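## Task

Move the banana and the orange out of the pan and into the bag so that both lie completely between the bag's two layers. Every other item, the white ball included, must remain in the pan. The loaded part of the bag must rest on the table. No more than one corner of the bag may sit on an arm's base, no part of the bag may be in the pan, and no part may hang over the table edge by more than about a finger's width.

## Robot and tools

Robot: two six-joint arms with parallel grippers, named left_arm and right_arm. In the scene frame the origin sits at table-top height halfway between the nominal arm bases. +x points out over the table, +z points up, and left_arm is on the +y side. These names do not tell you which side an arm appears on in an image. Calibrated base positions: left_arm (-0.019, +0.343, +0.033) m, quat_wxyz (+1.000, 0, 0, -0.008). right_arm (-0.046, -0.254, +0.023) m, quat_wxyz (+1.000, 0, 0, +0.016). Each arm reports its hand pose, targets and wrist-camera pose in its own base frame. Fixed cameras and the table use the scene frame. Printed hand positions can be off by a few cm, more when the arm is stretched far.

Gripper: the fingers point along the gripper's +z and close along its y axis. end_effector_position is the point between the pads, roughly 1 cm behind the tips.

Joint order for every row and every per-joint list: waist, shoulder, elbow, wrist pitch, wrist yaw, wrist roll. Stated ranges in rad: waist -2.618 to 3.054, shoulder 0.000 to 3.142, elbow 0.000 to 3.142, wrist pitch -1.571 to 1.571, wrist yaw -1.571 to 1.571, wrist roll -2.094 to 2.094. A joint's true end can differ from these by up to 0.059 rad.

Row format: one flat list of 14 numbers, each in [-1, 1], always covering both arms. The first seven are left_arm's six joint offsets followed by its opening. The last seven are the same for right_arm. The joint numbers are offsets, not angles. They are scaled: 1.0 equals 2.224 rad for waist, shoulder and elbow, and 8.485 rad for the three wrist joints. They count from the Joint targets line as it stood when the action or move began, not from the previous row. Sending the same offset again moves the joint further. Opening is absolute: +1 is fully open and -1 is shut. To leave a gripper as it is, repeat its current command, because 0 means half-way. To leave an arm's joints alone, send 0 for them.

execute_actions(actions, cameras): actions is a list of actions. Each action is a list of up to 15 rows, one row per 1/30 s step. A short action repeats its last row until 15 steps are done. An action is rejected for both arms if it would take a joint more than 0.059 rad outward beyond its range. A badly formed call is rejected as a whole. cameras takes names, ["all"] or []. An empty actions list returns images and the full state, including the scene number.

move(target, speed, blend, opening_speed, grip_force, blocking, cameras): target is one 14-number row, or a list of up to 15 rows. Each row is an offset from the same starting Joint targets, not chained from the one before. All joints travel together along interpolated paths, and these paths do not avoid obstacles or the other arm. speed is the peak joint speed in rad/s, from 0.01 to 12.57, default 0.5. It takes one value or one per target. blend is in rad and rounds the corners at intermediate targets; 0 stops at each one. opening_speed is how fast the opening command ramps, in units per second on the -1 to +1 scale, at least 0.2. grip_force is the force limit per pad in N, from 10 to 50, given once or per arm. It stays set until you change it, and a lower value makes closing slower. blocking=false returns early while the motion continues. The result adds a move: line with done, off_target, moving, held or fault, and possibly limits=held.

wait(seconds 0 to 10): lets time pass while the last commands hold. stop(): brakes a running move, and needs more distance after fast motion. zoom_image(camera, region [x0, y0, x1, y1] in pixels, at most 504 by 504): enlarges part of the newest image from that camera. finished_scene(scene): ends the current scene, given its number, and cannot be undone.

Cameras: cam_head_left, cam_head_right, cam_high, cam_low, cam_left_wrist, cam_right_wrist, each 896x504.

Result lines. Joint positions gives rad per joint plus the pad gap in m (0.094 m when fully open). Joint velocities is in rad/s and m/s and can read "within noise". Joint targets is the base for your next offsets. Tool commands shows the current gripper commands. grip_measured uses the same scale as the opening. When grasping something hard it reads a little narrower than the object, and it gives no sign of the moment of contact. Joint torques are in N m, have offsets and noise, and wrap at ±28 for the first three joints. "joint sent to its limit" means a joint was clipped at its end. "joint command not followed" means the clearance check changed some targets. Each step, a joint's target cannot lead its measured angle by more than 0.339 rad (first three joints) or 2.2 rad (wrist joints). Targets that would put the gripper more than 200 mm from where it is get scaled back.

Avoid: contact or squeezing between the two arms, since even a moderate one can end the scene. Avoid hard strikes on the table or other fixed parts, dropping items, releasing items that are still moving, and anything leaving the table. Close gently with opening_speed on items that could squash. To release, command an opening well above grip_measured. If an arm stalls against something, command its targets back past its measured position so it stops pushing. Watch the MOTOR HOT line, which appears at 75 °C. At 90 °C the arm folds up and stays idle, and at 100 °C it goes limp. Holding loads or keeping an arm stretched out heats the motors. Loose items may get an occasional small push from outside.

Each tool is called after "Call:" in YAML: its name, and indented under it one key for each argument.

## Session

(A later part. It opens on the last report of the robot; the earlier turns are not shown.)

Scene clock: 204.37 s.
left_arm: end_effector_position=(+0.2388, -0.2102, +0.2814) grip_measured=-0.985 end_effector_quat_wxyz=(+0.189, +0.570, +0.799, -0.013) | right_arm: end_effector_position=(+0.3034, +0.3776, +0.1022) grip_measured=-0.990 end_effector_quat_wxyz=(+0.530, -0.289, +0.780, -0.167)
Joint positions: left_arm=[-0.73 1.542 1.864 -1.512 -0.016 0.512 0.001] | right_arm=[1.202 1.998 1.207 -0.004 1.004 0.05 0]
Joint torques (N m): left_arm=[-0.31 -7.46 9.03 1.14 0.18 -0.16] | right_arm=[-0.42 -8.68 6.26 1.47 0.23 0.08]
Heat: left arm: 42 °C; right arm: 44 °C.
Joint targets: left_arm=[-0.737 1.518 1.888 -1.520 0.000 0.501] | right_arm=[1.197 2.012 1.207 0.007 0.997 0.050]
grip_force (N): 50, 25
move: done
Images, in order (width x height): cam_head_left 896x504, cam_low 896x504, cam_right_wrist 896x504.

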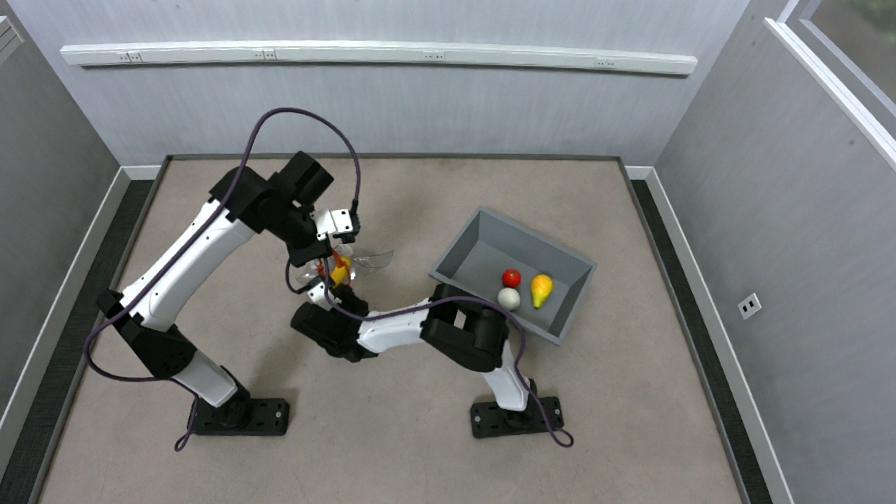

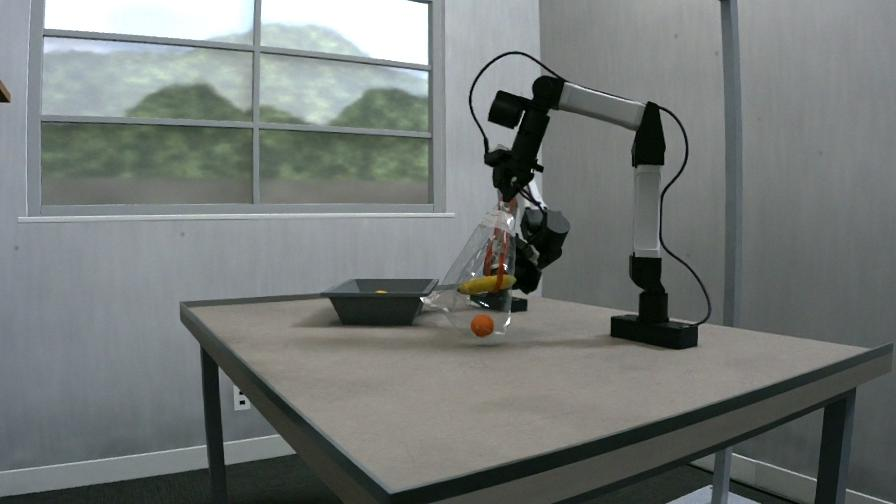

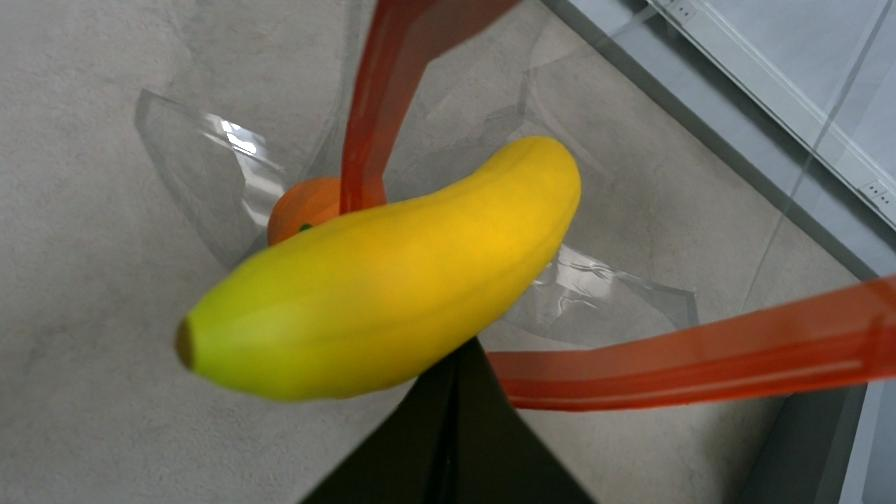

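Call:
move:
  target:
    - [0.0342,0.0813,0.0177,-0.001,0,0,-1,0,0,0,0,0,0,-1]
    - [0.0342,0.0813,0.0177,-0.001,0,0,-1,0.067,-0.0249,0.0121,-0.0252,0.01556,0,-1]
  speed: 0.2
  blend: 0.02
  cameras: ["cam_head_left","cam_right_wrist","cam_low","cam_high"]

Call:
zoom_image:
  camera: "cam_low"
  region: [330, 200, 580, 390]

Call:
zoom_image:
  camera: "cam_head_left"
  region: [240, 180, 440, 340]

Scene clock: 209.00 s.
left_arm: end_effector_position=(+0.2710, -0.2097, +0.2469) grip_measured=-0.985 end_effector_quat_wxyz=(+0.132, +0.550, +0.825, -0.002) | right_arm: end_effector_position=(+0.2491, +0.3794, +0.0957) grip_measured=-0.990 end_effector_quat_wxyz=(+0.510, -0.369, +0.740, -0.236)
Joint positions: left_arm=[-0.667 1.689 1.902 -1.52 -0.016 0.512 0.001] | right_arm=[1.342 1.998 1.207 -0.205 1.118 0.05 0]
Joint torques (N m): left_arm=[0.68 -6.28 9.22 0.91 0.18 -0.16] | right_arm=[0.25 -13.3 8.61 1.05 0.48 0.1]
Heat: left arm: 41 °C; right arm: 44 °C.
Joint targets: left_arm=[-0.661 1.699 1.927 -1.528 0.000 0.501] | right_arm=[1.346 1.956 1.234 -0.207 1.129 0.050]
grip_force (N): 50, 25
move: off_target (right_arm); right_arm: the shoulder is farthest, 0.042 rad from its target
Images, in order (width x height): cam_head_left 896x504, cam_high 896x504, cam_low 896x504, cam_right_wrist 896x504.

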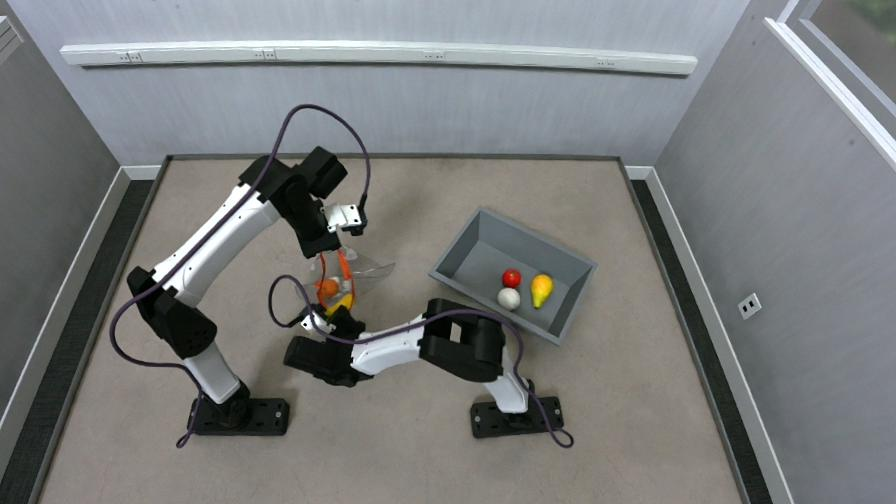

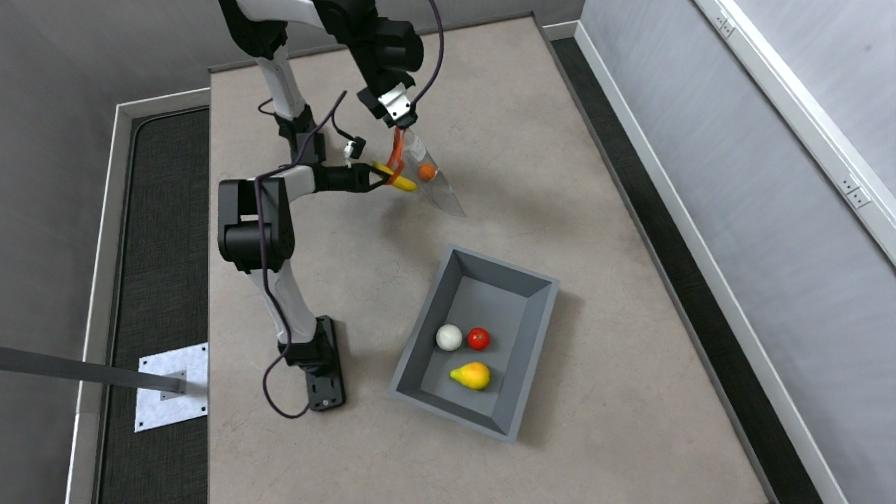

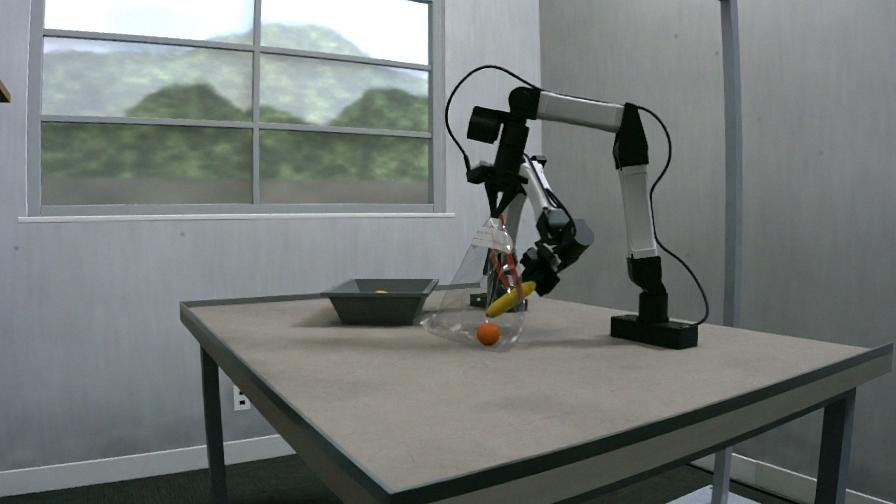

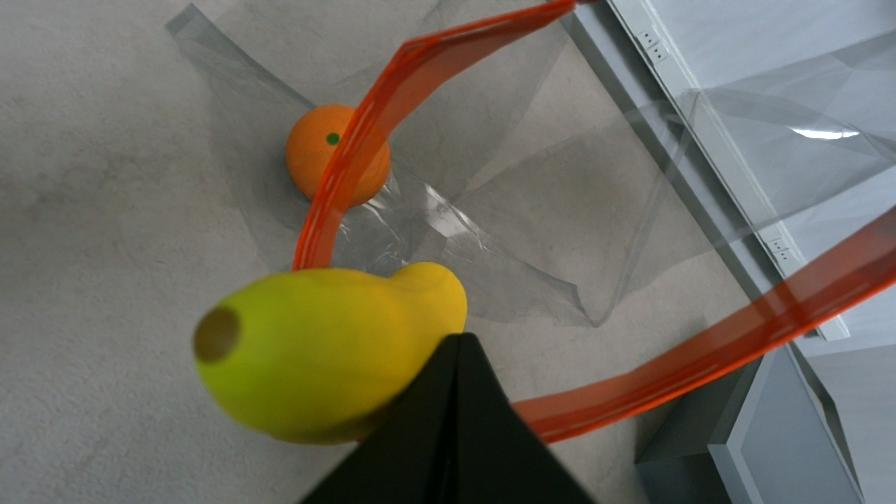

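Scaled by 2.016 from the camera's 896x504 image, which has a finer 1280x720 frame.

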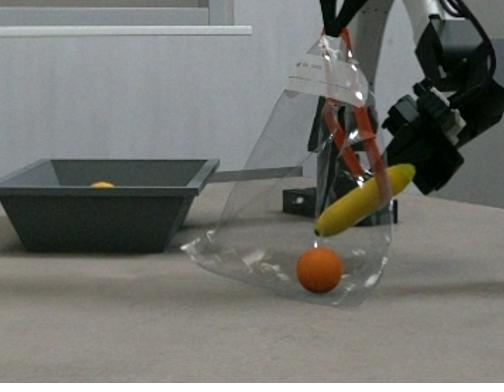

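Scaled by 2.520 from the camera's 896x504 image, which has a finer 1280x720 frame.

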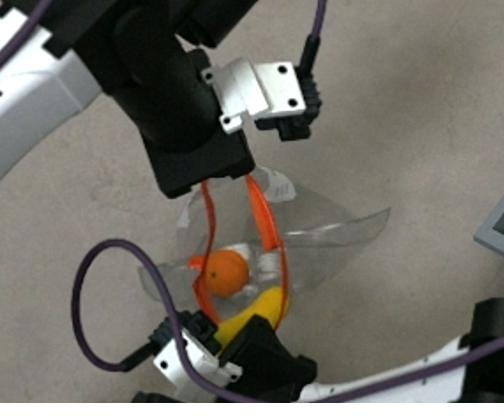

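Call:
move:
  target: [0,0,0,0,0,0,-1,0.0515,-0.0209,0.0384,-0.0483,0.0015,0,-1]
  speed: 0.2
  cameras: ["cam_head_left","cam_right_wrist","cam_low","cam_high"]

Call:
zoom_image:
  camera: "cam_low"
  region: [330, 200, 580, 390]

Call:
zoom_image:
  camera: "cam_head_left"
  region: [240, 180, 440, 340]

Scene clock: 212.33 s.
left_arm: end_effector_position=(+0.2710, -0.2097, +0.2469) grip_measured=-0.985 end_effector_quat_wxyz=(+0.132, +0.550, +0.825, -0.002) | right_arm: end_effector_position=(+0.2016, +0.3716, +0.1127) grip_measured=-0.990 end_effector_quat_wxyz=(+0.452, -0.480, +0.689, -0.301)
Joint positions: left_arm=[-0.667 1.689 1.902 -1.52 -0.016 0.512 0.001] | right_arm=[1.455 1.956 1.293 -0.613 1.128 0.05 0]
Joint torques (N m): left_arm=[0.66 -6.3 9.2 0.9 0.19 -0.15] | right_arm=[0.61 -13.29 8.53 0.64 0.57 0.11]
Heat: left arm: 40 °C; right arm: 45 °C.
Joint targets: left_arm=[-0.661 1.699 1.927 -1.528 0.000 0.501] | right_arm=[1.461 1.910 1.319 -0.616 1.141 0.050]
grip_force (N): 50, 25
move: off_target (right_arm); right_arm: the shoulder is farthest, 0.046 rad from its target
Images, in order (width x height): cam_head_left 896x504, cam_high 896x504, cam_low 896x504, cam_right_wrist 896x504.

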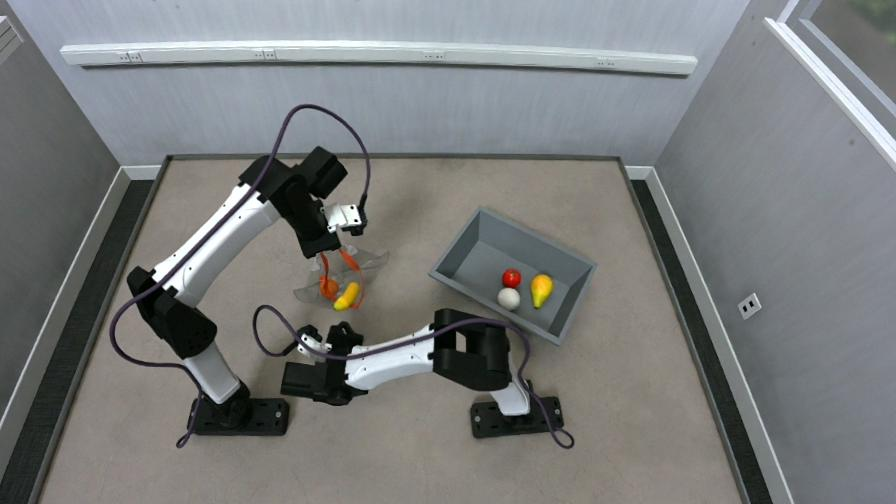

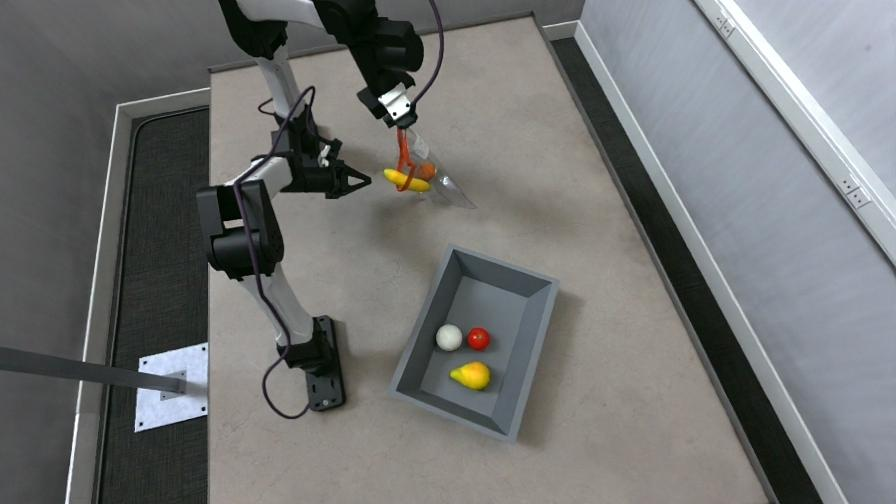

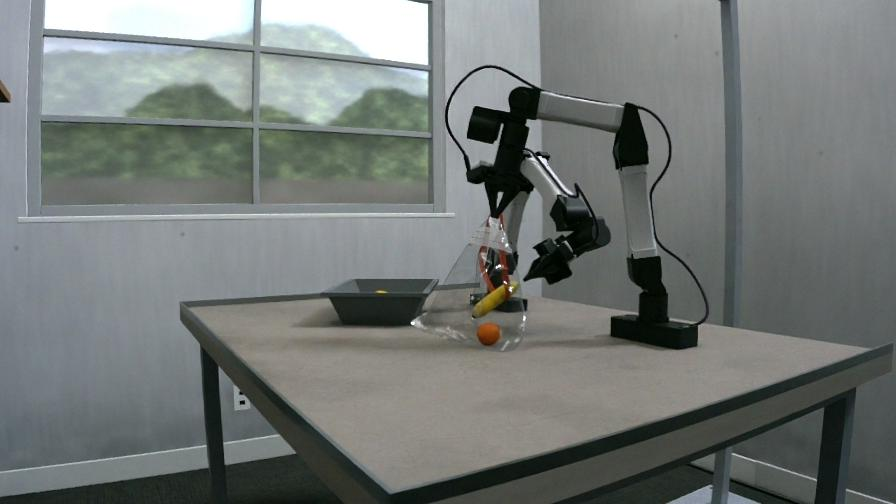

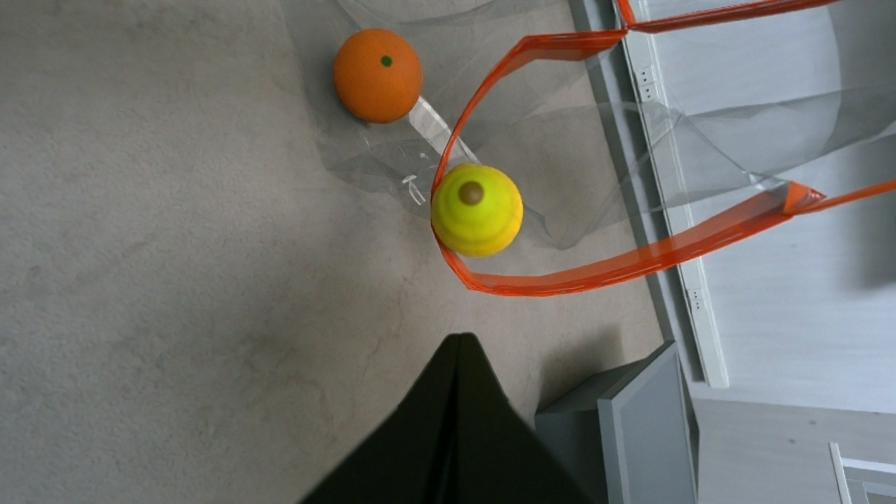

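Scaled by 2.016 from the camera's 896x504 image, which has a finer 1280x720 frame.

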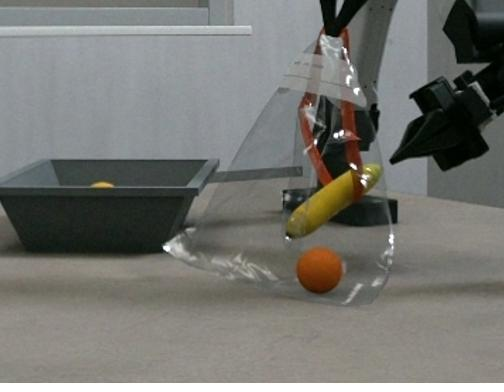

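Scaled by 2.520 from the camera's 896x504 image, which has a finer 1280x720 frame.

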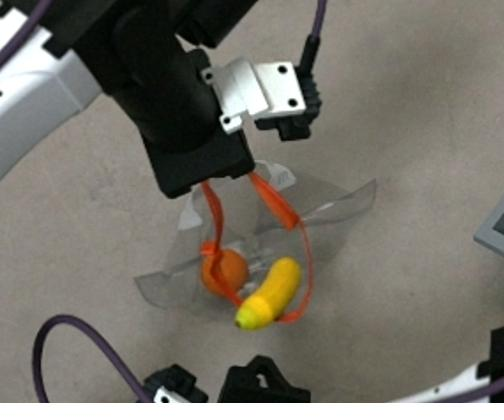

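Call:
move:
  target: [0,0,0,0,0,0,-1,-0.0409,0.255,0.3408,-0.1063,-0.0073,0,-0.68]
  speed: 0.35
  cameras: ["cam_head_left","cam_right_wrist","cam_low","cam_high"]

Call:
zoom_image:
  camera: "cam_head_left"
  region: [240, 180, 440, 340]

Scene clock: 217.17 s.
left_arm: end_effector_position=(+0.2710, -0.2097, +0.2469) grip_measured=-0.985 end_effector_quat_wxyz=(+0.132, +0.550, +0.825, -0.002) | right_arm: end_effector_position=(+0.2326, +0.3834, +0.0906) grip_measured=-0.681 end_effector_quat_wxyz=(-0.220, +0.590, -0.610, +0.482)
Joint positions: left_arm=[-0.667 1.689 1.902 -1.52 -0.016 0.512 0.001] | right_arm=[1.376 2.463 2.053 -1.509 1.086 0.05 0.015]
Joint torques (N m): left_arm=[0.69 -6.27 9.18 0.9 0.18 -0.15] | right_arm=[-0.57 -11.12 7.84 -0.35 0.35 0.11]
Heat: left arm: 40 °C; right arm: 46 °C.
Joint targets: left_arm=[-0.661 1.699 1.927 -1.528 0.000 0.501] | right_arm=[1.369 2.477 2.077 -1.519 1.079 0.050]
grip_force (N): 50, 25
move: done
Images, in order (width x height): cam_head_left 896x504, cam_high 896x504, cam_low 896x504, cam_right_wrist 896x504.

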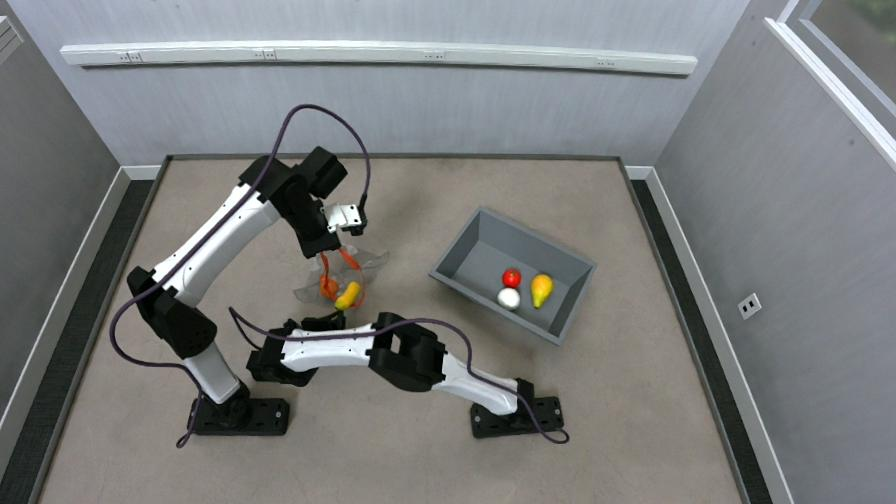

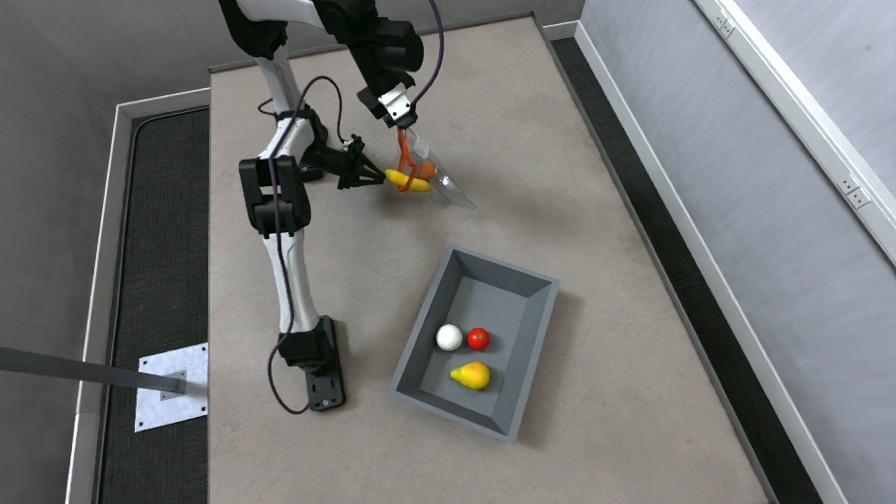

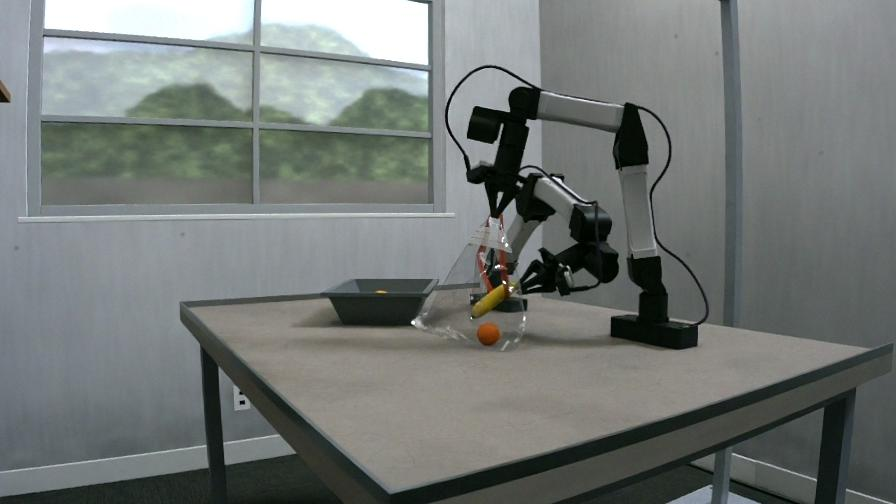

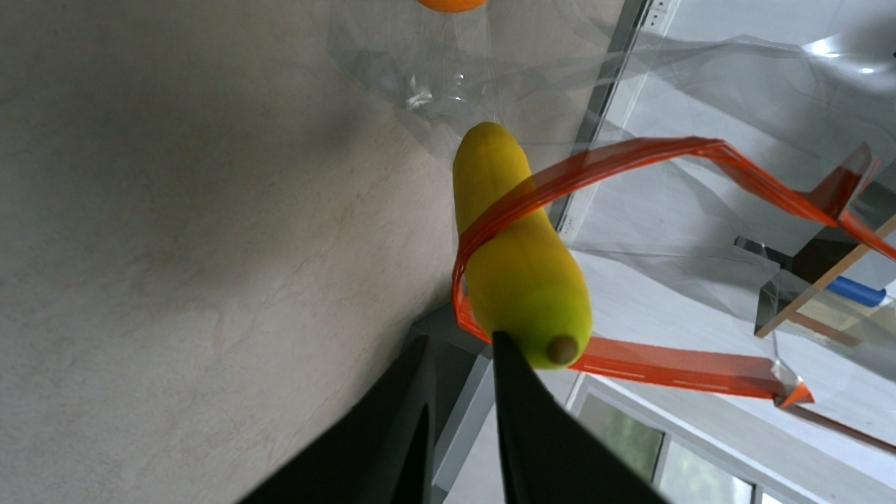

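Scaled by 2.520 from the camera's 896x504 image, which has a finer 1280x720 frame.

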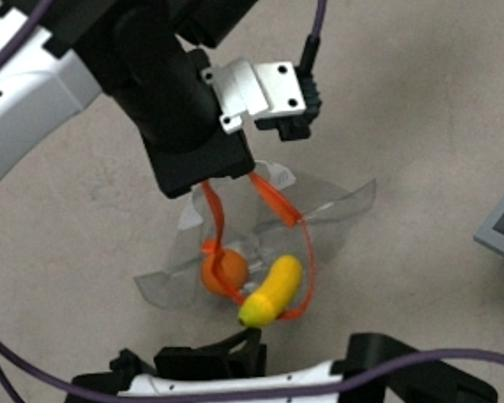

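Call:
move:
  target: [0,0,0,0,0,0,-1,-0.0289,-0.0934,-0.0964,0.0348,-0.0012,0,-0.68]
  speed: 0.2
  cameras: ["cam_head_left","cam_right_wrist"]

Call:
zoom_image:
  camera: "cam_head_left"
  region: [240, 180, 440, 340]

Scene clock: 220.77 s.
left_arm: end_effector_position=(+0.2710, -0.2097, +0.2469) grip_measured=-0.985 end_effector_quat_wxyz=(+0.132, +0.550, +0.825, -0.002) | right_arm: end_effector_position=(+0.2579, +0.3747, +0.0967) grip_measured=-0.681 end_effector_quat_wxyz=(+0.282, -0.530, +0.675, -0.429)
Joint positions: left_arm=[-0.667 1.689 1.902 -1.52 -0.016 0.512 0.001] | right_arm=[1.311 2.323 1.868 -1.234 1.075 0.05 0.015]
Joint torques (N m): left_arm=[0.7 -6.27 9.22 0.91 0.18 -0.16] | right_arm=[-0.54 -16.51 5.34 0.25 0.38 0.11]
Heat: left arm: 39 °C; right arm: 47 °C.
Joint targets: left_arm=[-0.661 1.699 1.927 -1.528 0.000 0.501] | right_arm=[1.305 2.270 1.863 -1.223 1.069 0.050]
grip_force (N): 50, 25
move: off_target (right_arm); right_arm: the shoulder is farthest, 0.054 rad from its target
Images, in order (width x height): cam_head_left 896x504, cam_right_wrist 896x504.

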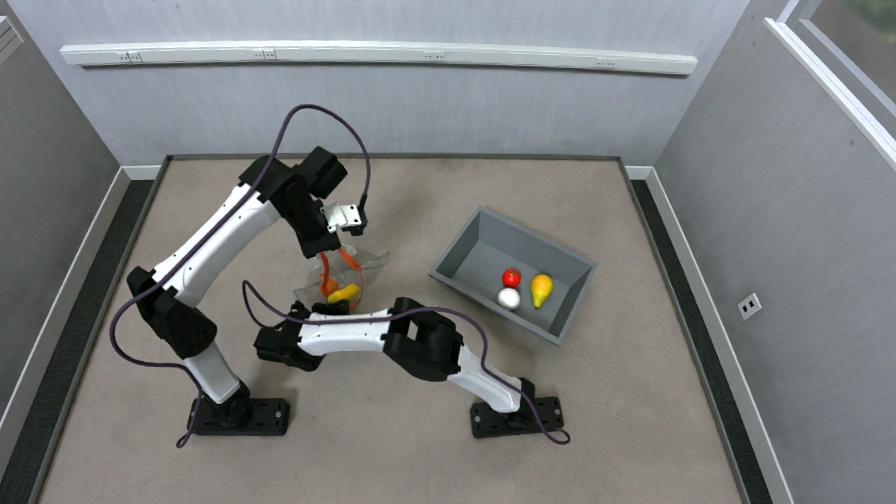

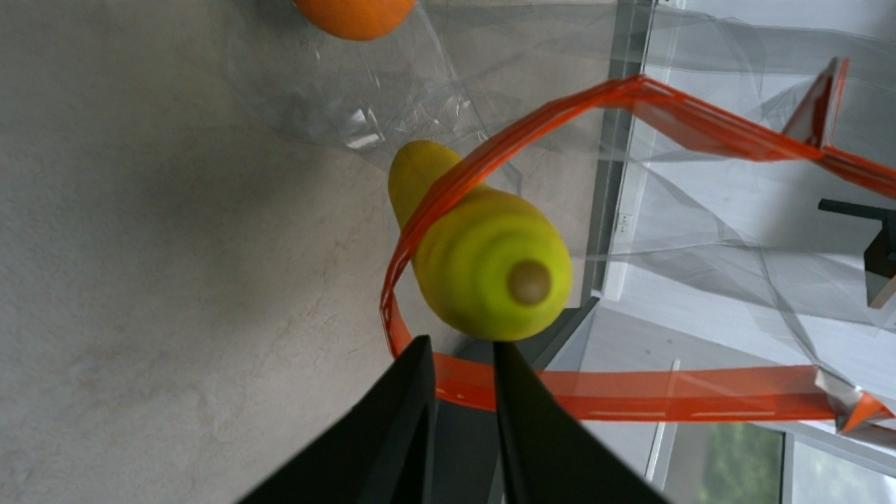

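Scaled by 2.520 from the camera's 896x504 image, which has a finer 1280x720 frame.

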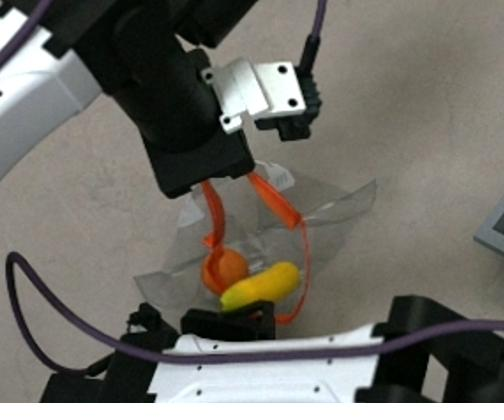

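Call:
move:
  target: [0,0,0,0,0,0,-1,0.0162,0.058,0.0863,-0.0146,0,0,-0.68]
  speed: 0.2
  cameras: ["cam_head_left","cam_right_wrist"]

Call:
zoom_image:
  camera: "cam_head_left"
  region: [240, 180, 440, 340]

Scene clock: 223.37 s.
left_arm: end_effector_position=(+0.2710, -0.2097, +0.2469) grip_measured=-0.985 end_effector_quat_wxyz=(+0.132, +0.550, +0.825, -0.002) | right_arm: end_effector_position=(+0.2520, +0.3952, +0.1103) grip_measured=-0.681 end_effector_quat_wxyz=(+0.285, -0.539, +0.668, -0.427)
Joint positions: left_arm=[-0.667 1.689 1.902 -1.52 -0.016 0.512 0.001] | right_arm=[1.336 2.384 2.029 -1.34 1.074 0.05 0.015]
Joint torques (N m): left_arm=[0.69 -6.32 9.2 0.9 0.17 -0.16] | right_arm=[0.57 -10.96 8.34 0.04 0.39 0.11]
Heat: left arm: 39 °C; right arm: 48 °C.
Joint targets: left_arm=[-0.661 1.699 1.927 -1.528 0.000 0.501] | right_arm=[1.341 2.399 2.055 -1.347 1.069 0.050]
grip_force (N): 50, 25
move: done
Images, in order (width x height): cam_head_left 896x504, cam_right_wrist 896x504.

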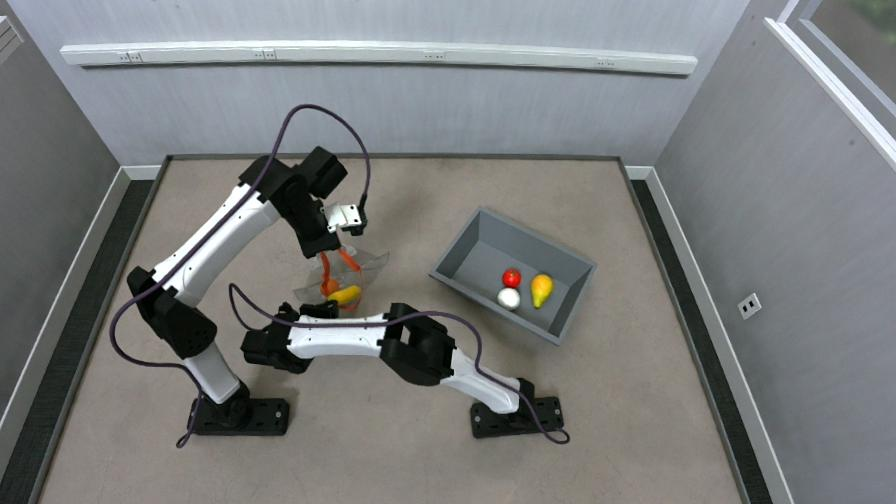

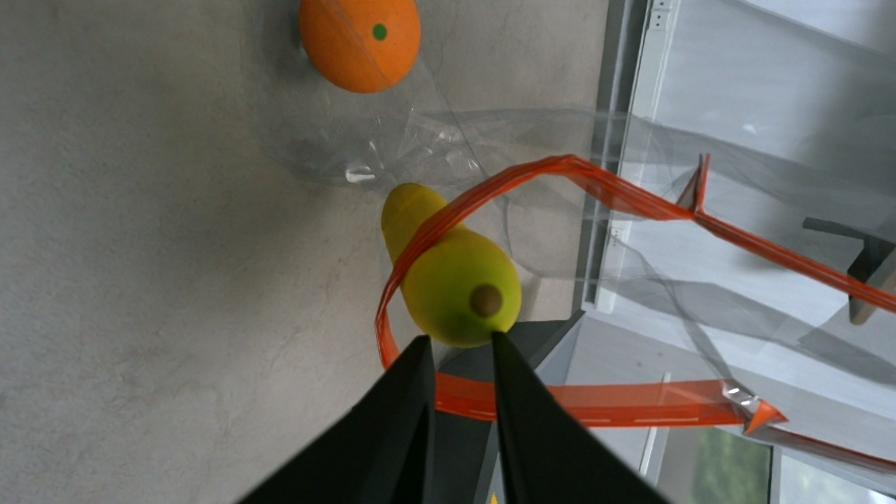

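Scaled by 2.520 from the camera's 896x504 image, which has a finer 1280x720 frame.

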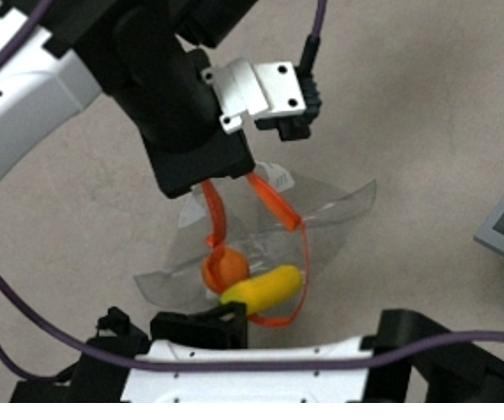

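Call:
move:
  target: [0,0,0,0,0,0,-1,-0.0614,-0.0607,-0.12,0.0491,0,0,-0.68]
  speed: 0.15
  cameras: ["cam_head_left","cam_right_wrist","cam_low"]

Call:
zoom_image:
  camera: "cam_head_left"
  region: [240, 180, 440, 340]

Call:
zoom_image:
  camera: "cam_low"
  region: [330, 200, 580, 390]

Scene clock: 227.97 s.
left_arm: end_effector_position=(+0.2710, -0.2097, +0.2469) grip_measured=-0.985 end_effector_quat_wxyz=(+0.132, +0.550, +0.825, -0.002) | right_arm: end_effector_position=(+0.3041, +0.3739, +0.0781) grip_measured=-0.681 end_effector_quat_wxyz=(+0.335, -0.450, +0.731, -0.388)
Joint positions: left_arm=[-0.667 1.689 1.902 -1.52 -0.016 0.512 0.001] | right_arm=[1.211 2.322 1.792 -0.944 1.074 0.05 0.015]
Joint torques (N m): left_arm=[0.66 -6.3 9.21 0.89 0.18 -0.15] | right_arm=[-0.46 -17.11 5.72 0.56 0.4 0.11]
Heat: left arm: 38 °C; right arm: 50 °C.
Joint targets: left_arm=[-0.661 1.699 1.927 -1.528 0.000 0.501] | right_arm=[1.205 2.264 1.788 -0.930 1.069 0.050]
grip_force (N): 50, 25
move: off_target (right_arm); right_arm: the shoulder is farthest, 0.058 rad from its target
Images, in order (width x height): cam_head_left 896x504, cam_low 896x504, cam_right_wrist 896x504.

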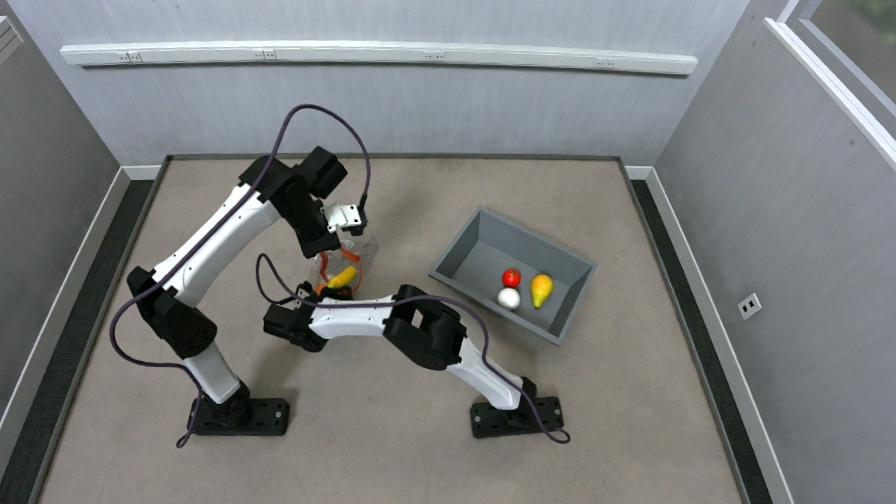

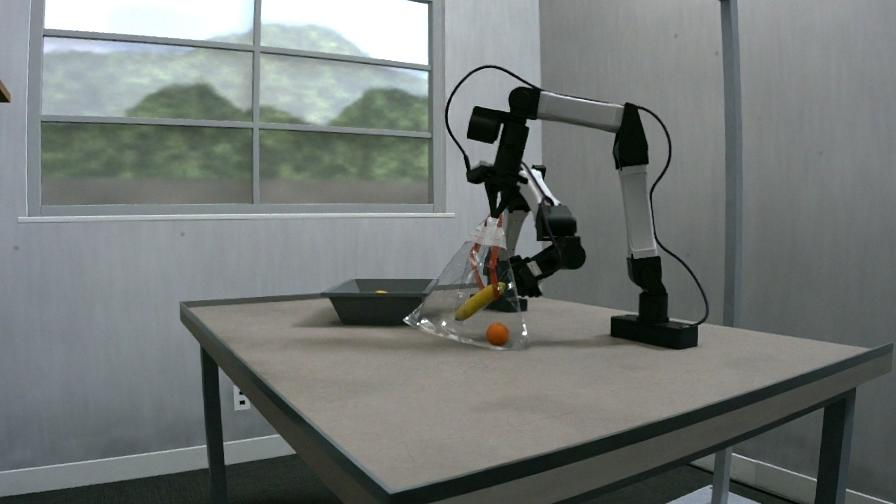

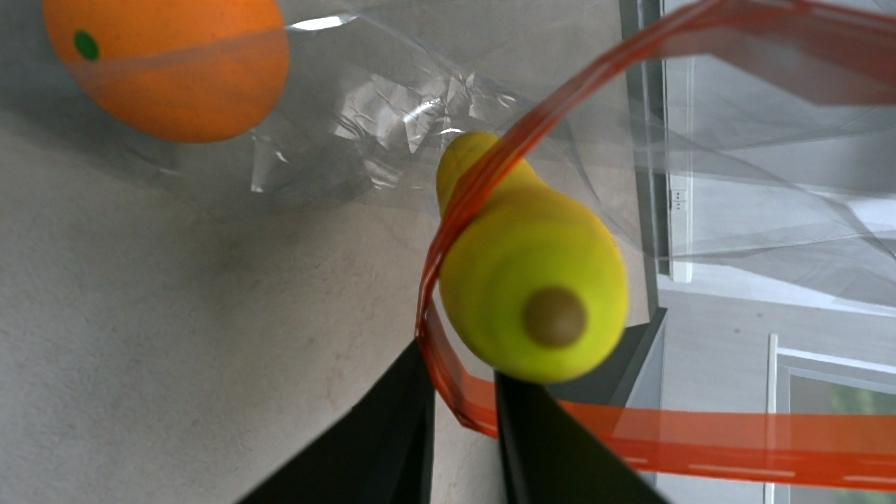

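Scaled by 2.520 from the camera's 896x504 image, which has a finer 1280x720 frame.

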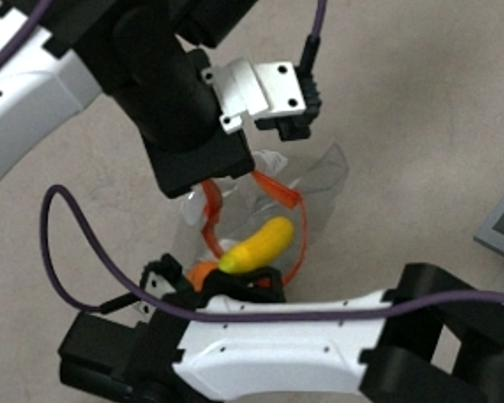

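Scaled by 2.016 from the camera's 896x504 image, which has a finer 1280x720 frame.

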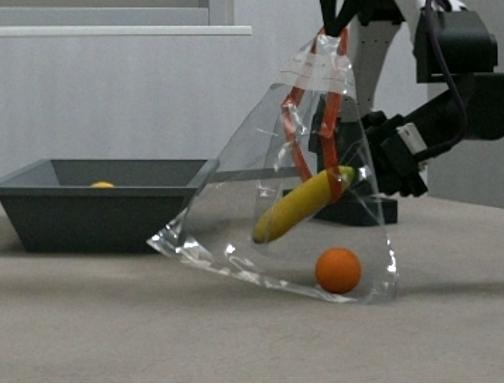

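Call:
move:
  target: [-0.0342,-0.0813,-0.0177,0.001,0,0,-1,0,0,0,0,0,0,-0.68]
  speed: 0.12
  cameras: ["cam_head_left","cam_right_wrist","cam_low"]

Call:
zoom_image:
  camera: "cam_head_left"
  region: [240, 180, 440, 340]

Call:
zoom_image:
  camera: "cam_low"
  region: [330, 200, 580, 390]

Scene clock: 230.10 s.
left_arm: end_effector_position=(+0.2397, -0.2110, +0.2886) grip_measured=-0.985 end_effector_quat_wxyz=(+0.197, +0.569, +0.798, -0.014) | right_arm: end_effector_position=(+0.3045, +0.3745, +0.0834) grip_measured=-0.681 end_effector_quat_wxyz=(+0.340, -0.447, +0.733, -0.385)
Joint positions: left_arm=[-0.73 1.545 1.893 -1.52 -0.016 0.512 0.001] | right_arm=[1.211 2.31 1.792 -0.942 1.076 0.05 0.015]
Joint torques (N m): left_arm=[-0.34 -7.77 6.06 1.27 0.19 -0.16] | right_arm=[-0.57 -16.05 5.75 0.59 0.38 0.1]
Heat: left arm: 38 °C; right arm: 52 °C.
Joint targets: left_arm=[-0.737 1.518 1.887 -1.520 0.000 0.501] | right_arm=[1.205 2.264 1.788 -0.930 1.069 0.050]
grip_force (N): 50, 25
move: off_target (right_arm); right_arm: the shoulder is farthest, 0.046 rad from its target
Images, in order (width x height): cam_head_left 896x504, cam_low 896x504, cam_right_wrist 896x504.

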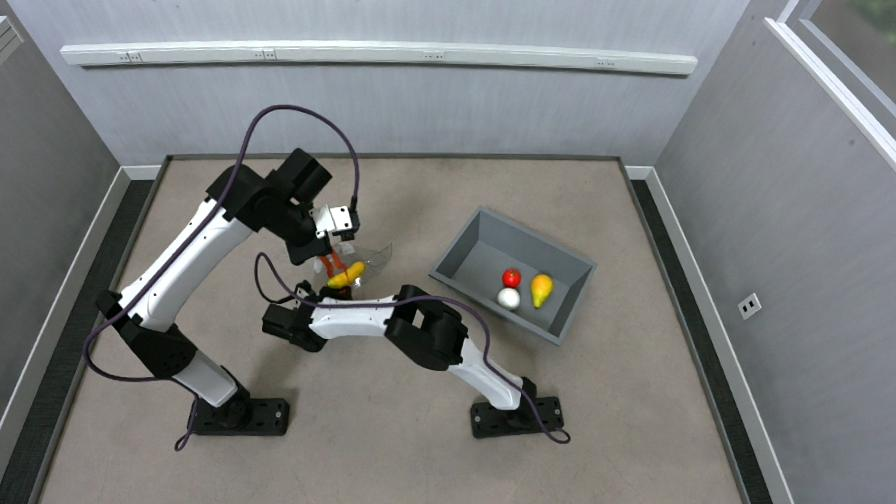

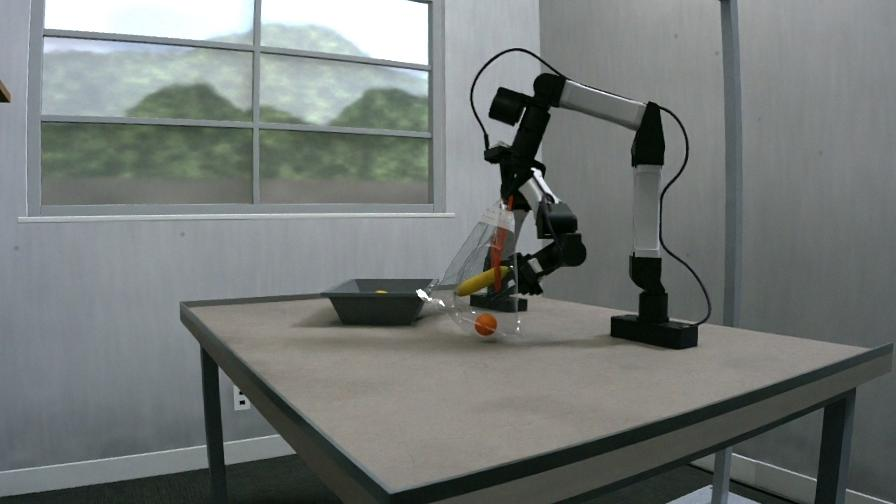

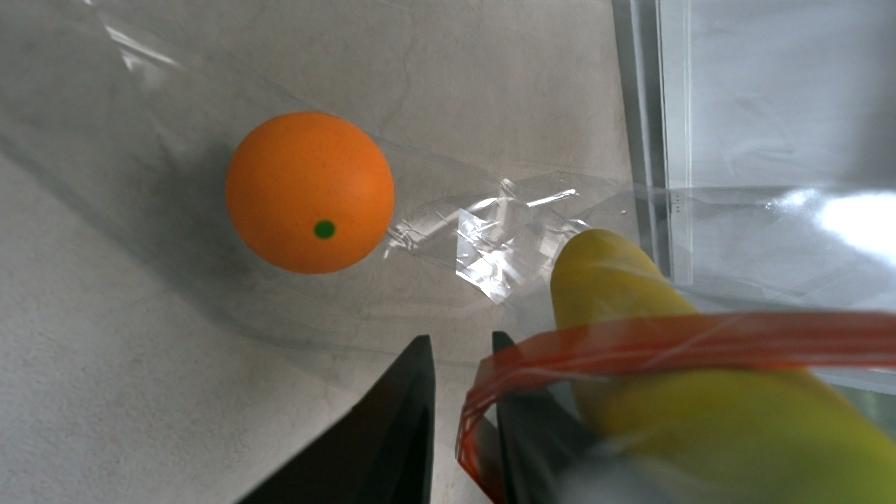

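Scaled by 2.520 from the camera's 896x504 image, which has a finer 1280x720 frame.

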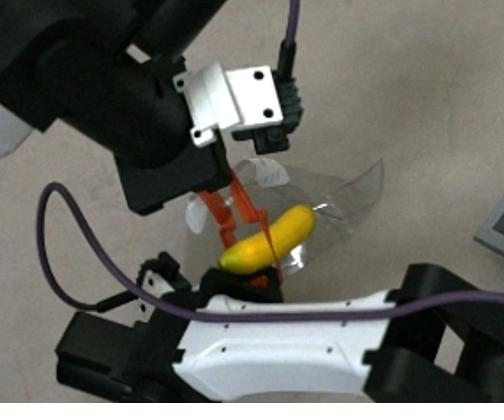

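Scaled by 2.016 from the camera's 896x504 image, which has a finer 1280x720 frame.

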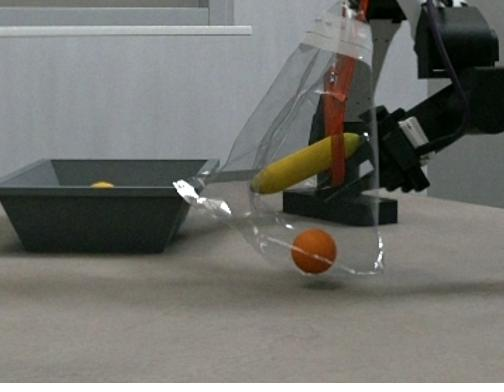

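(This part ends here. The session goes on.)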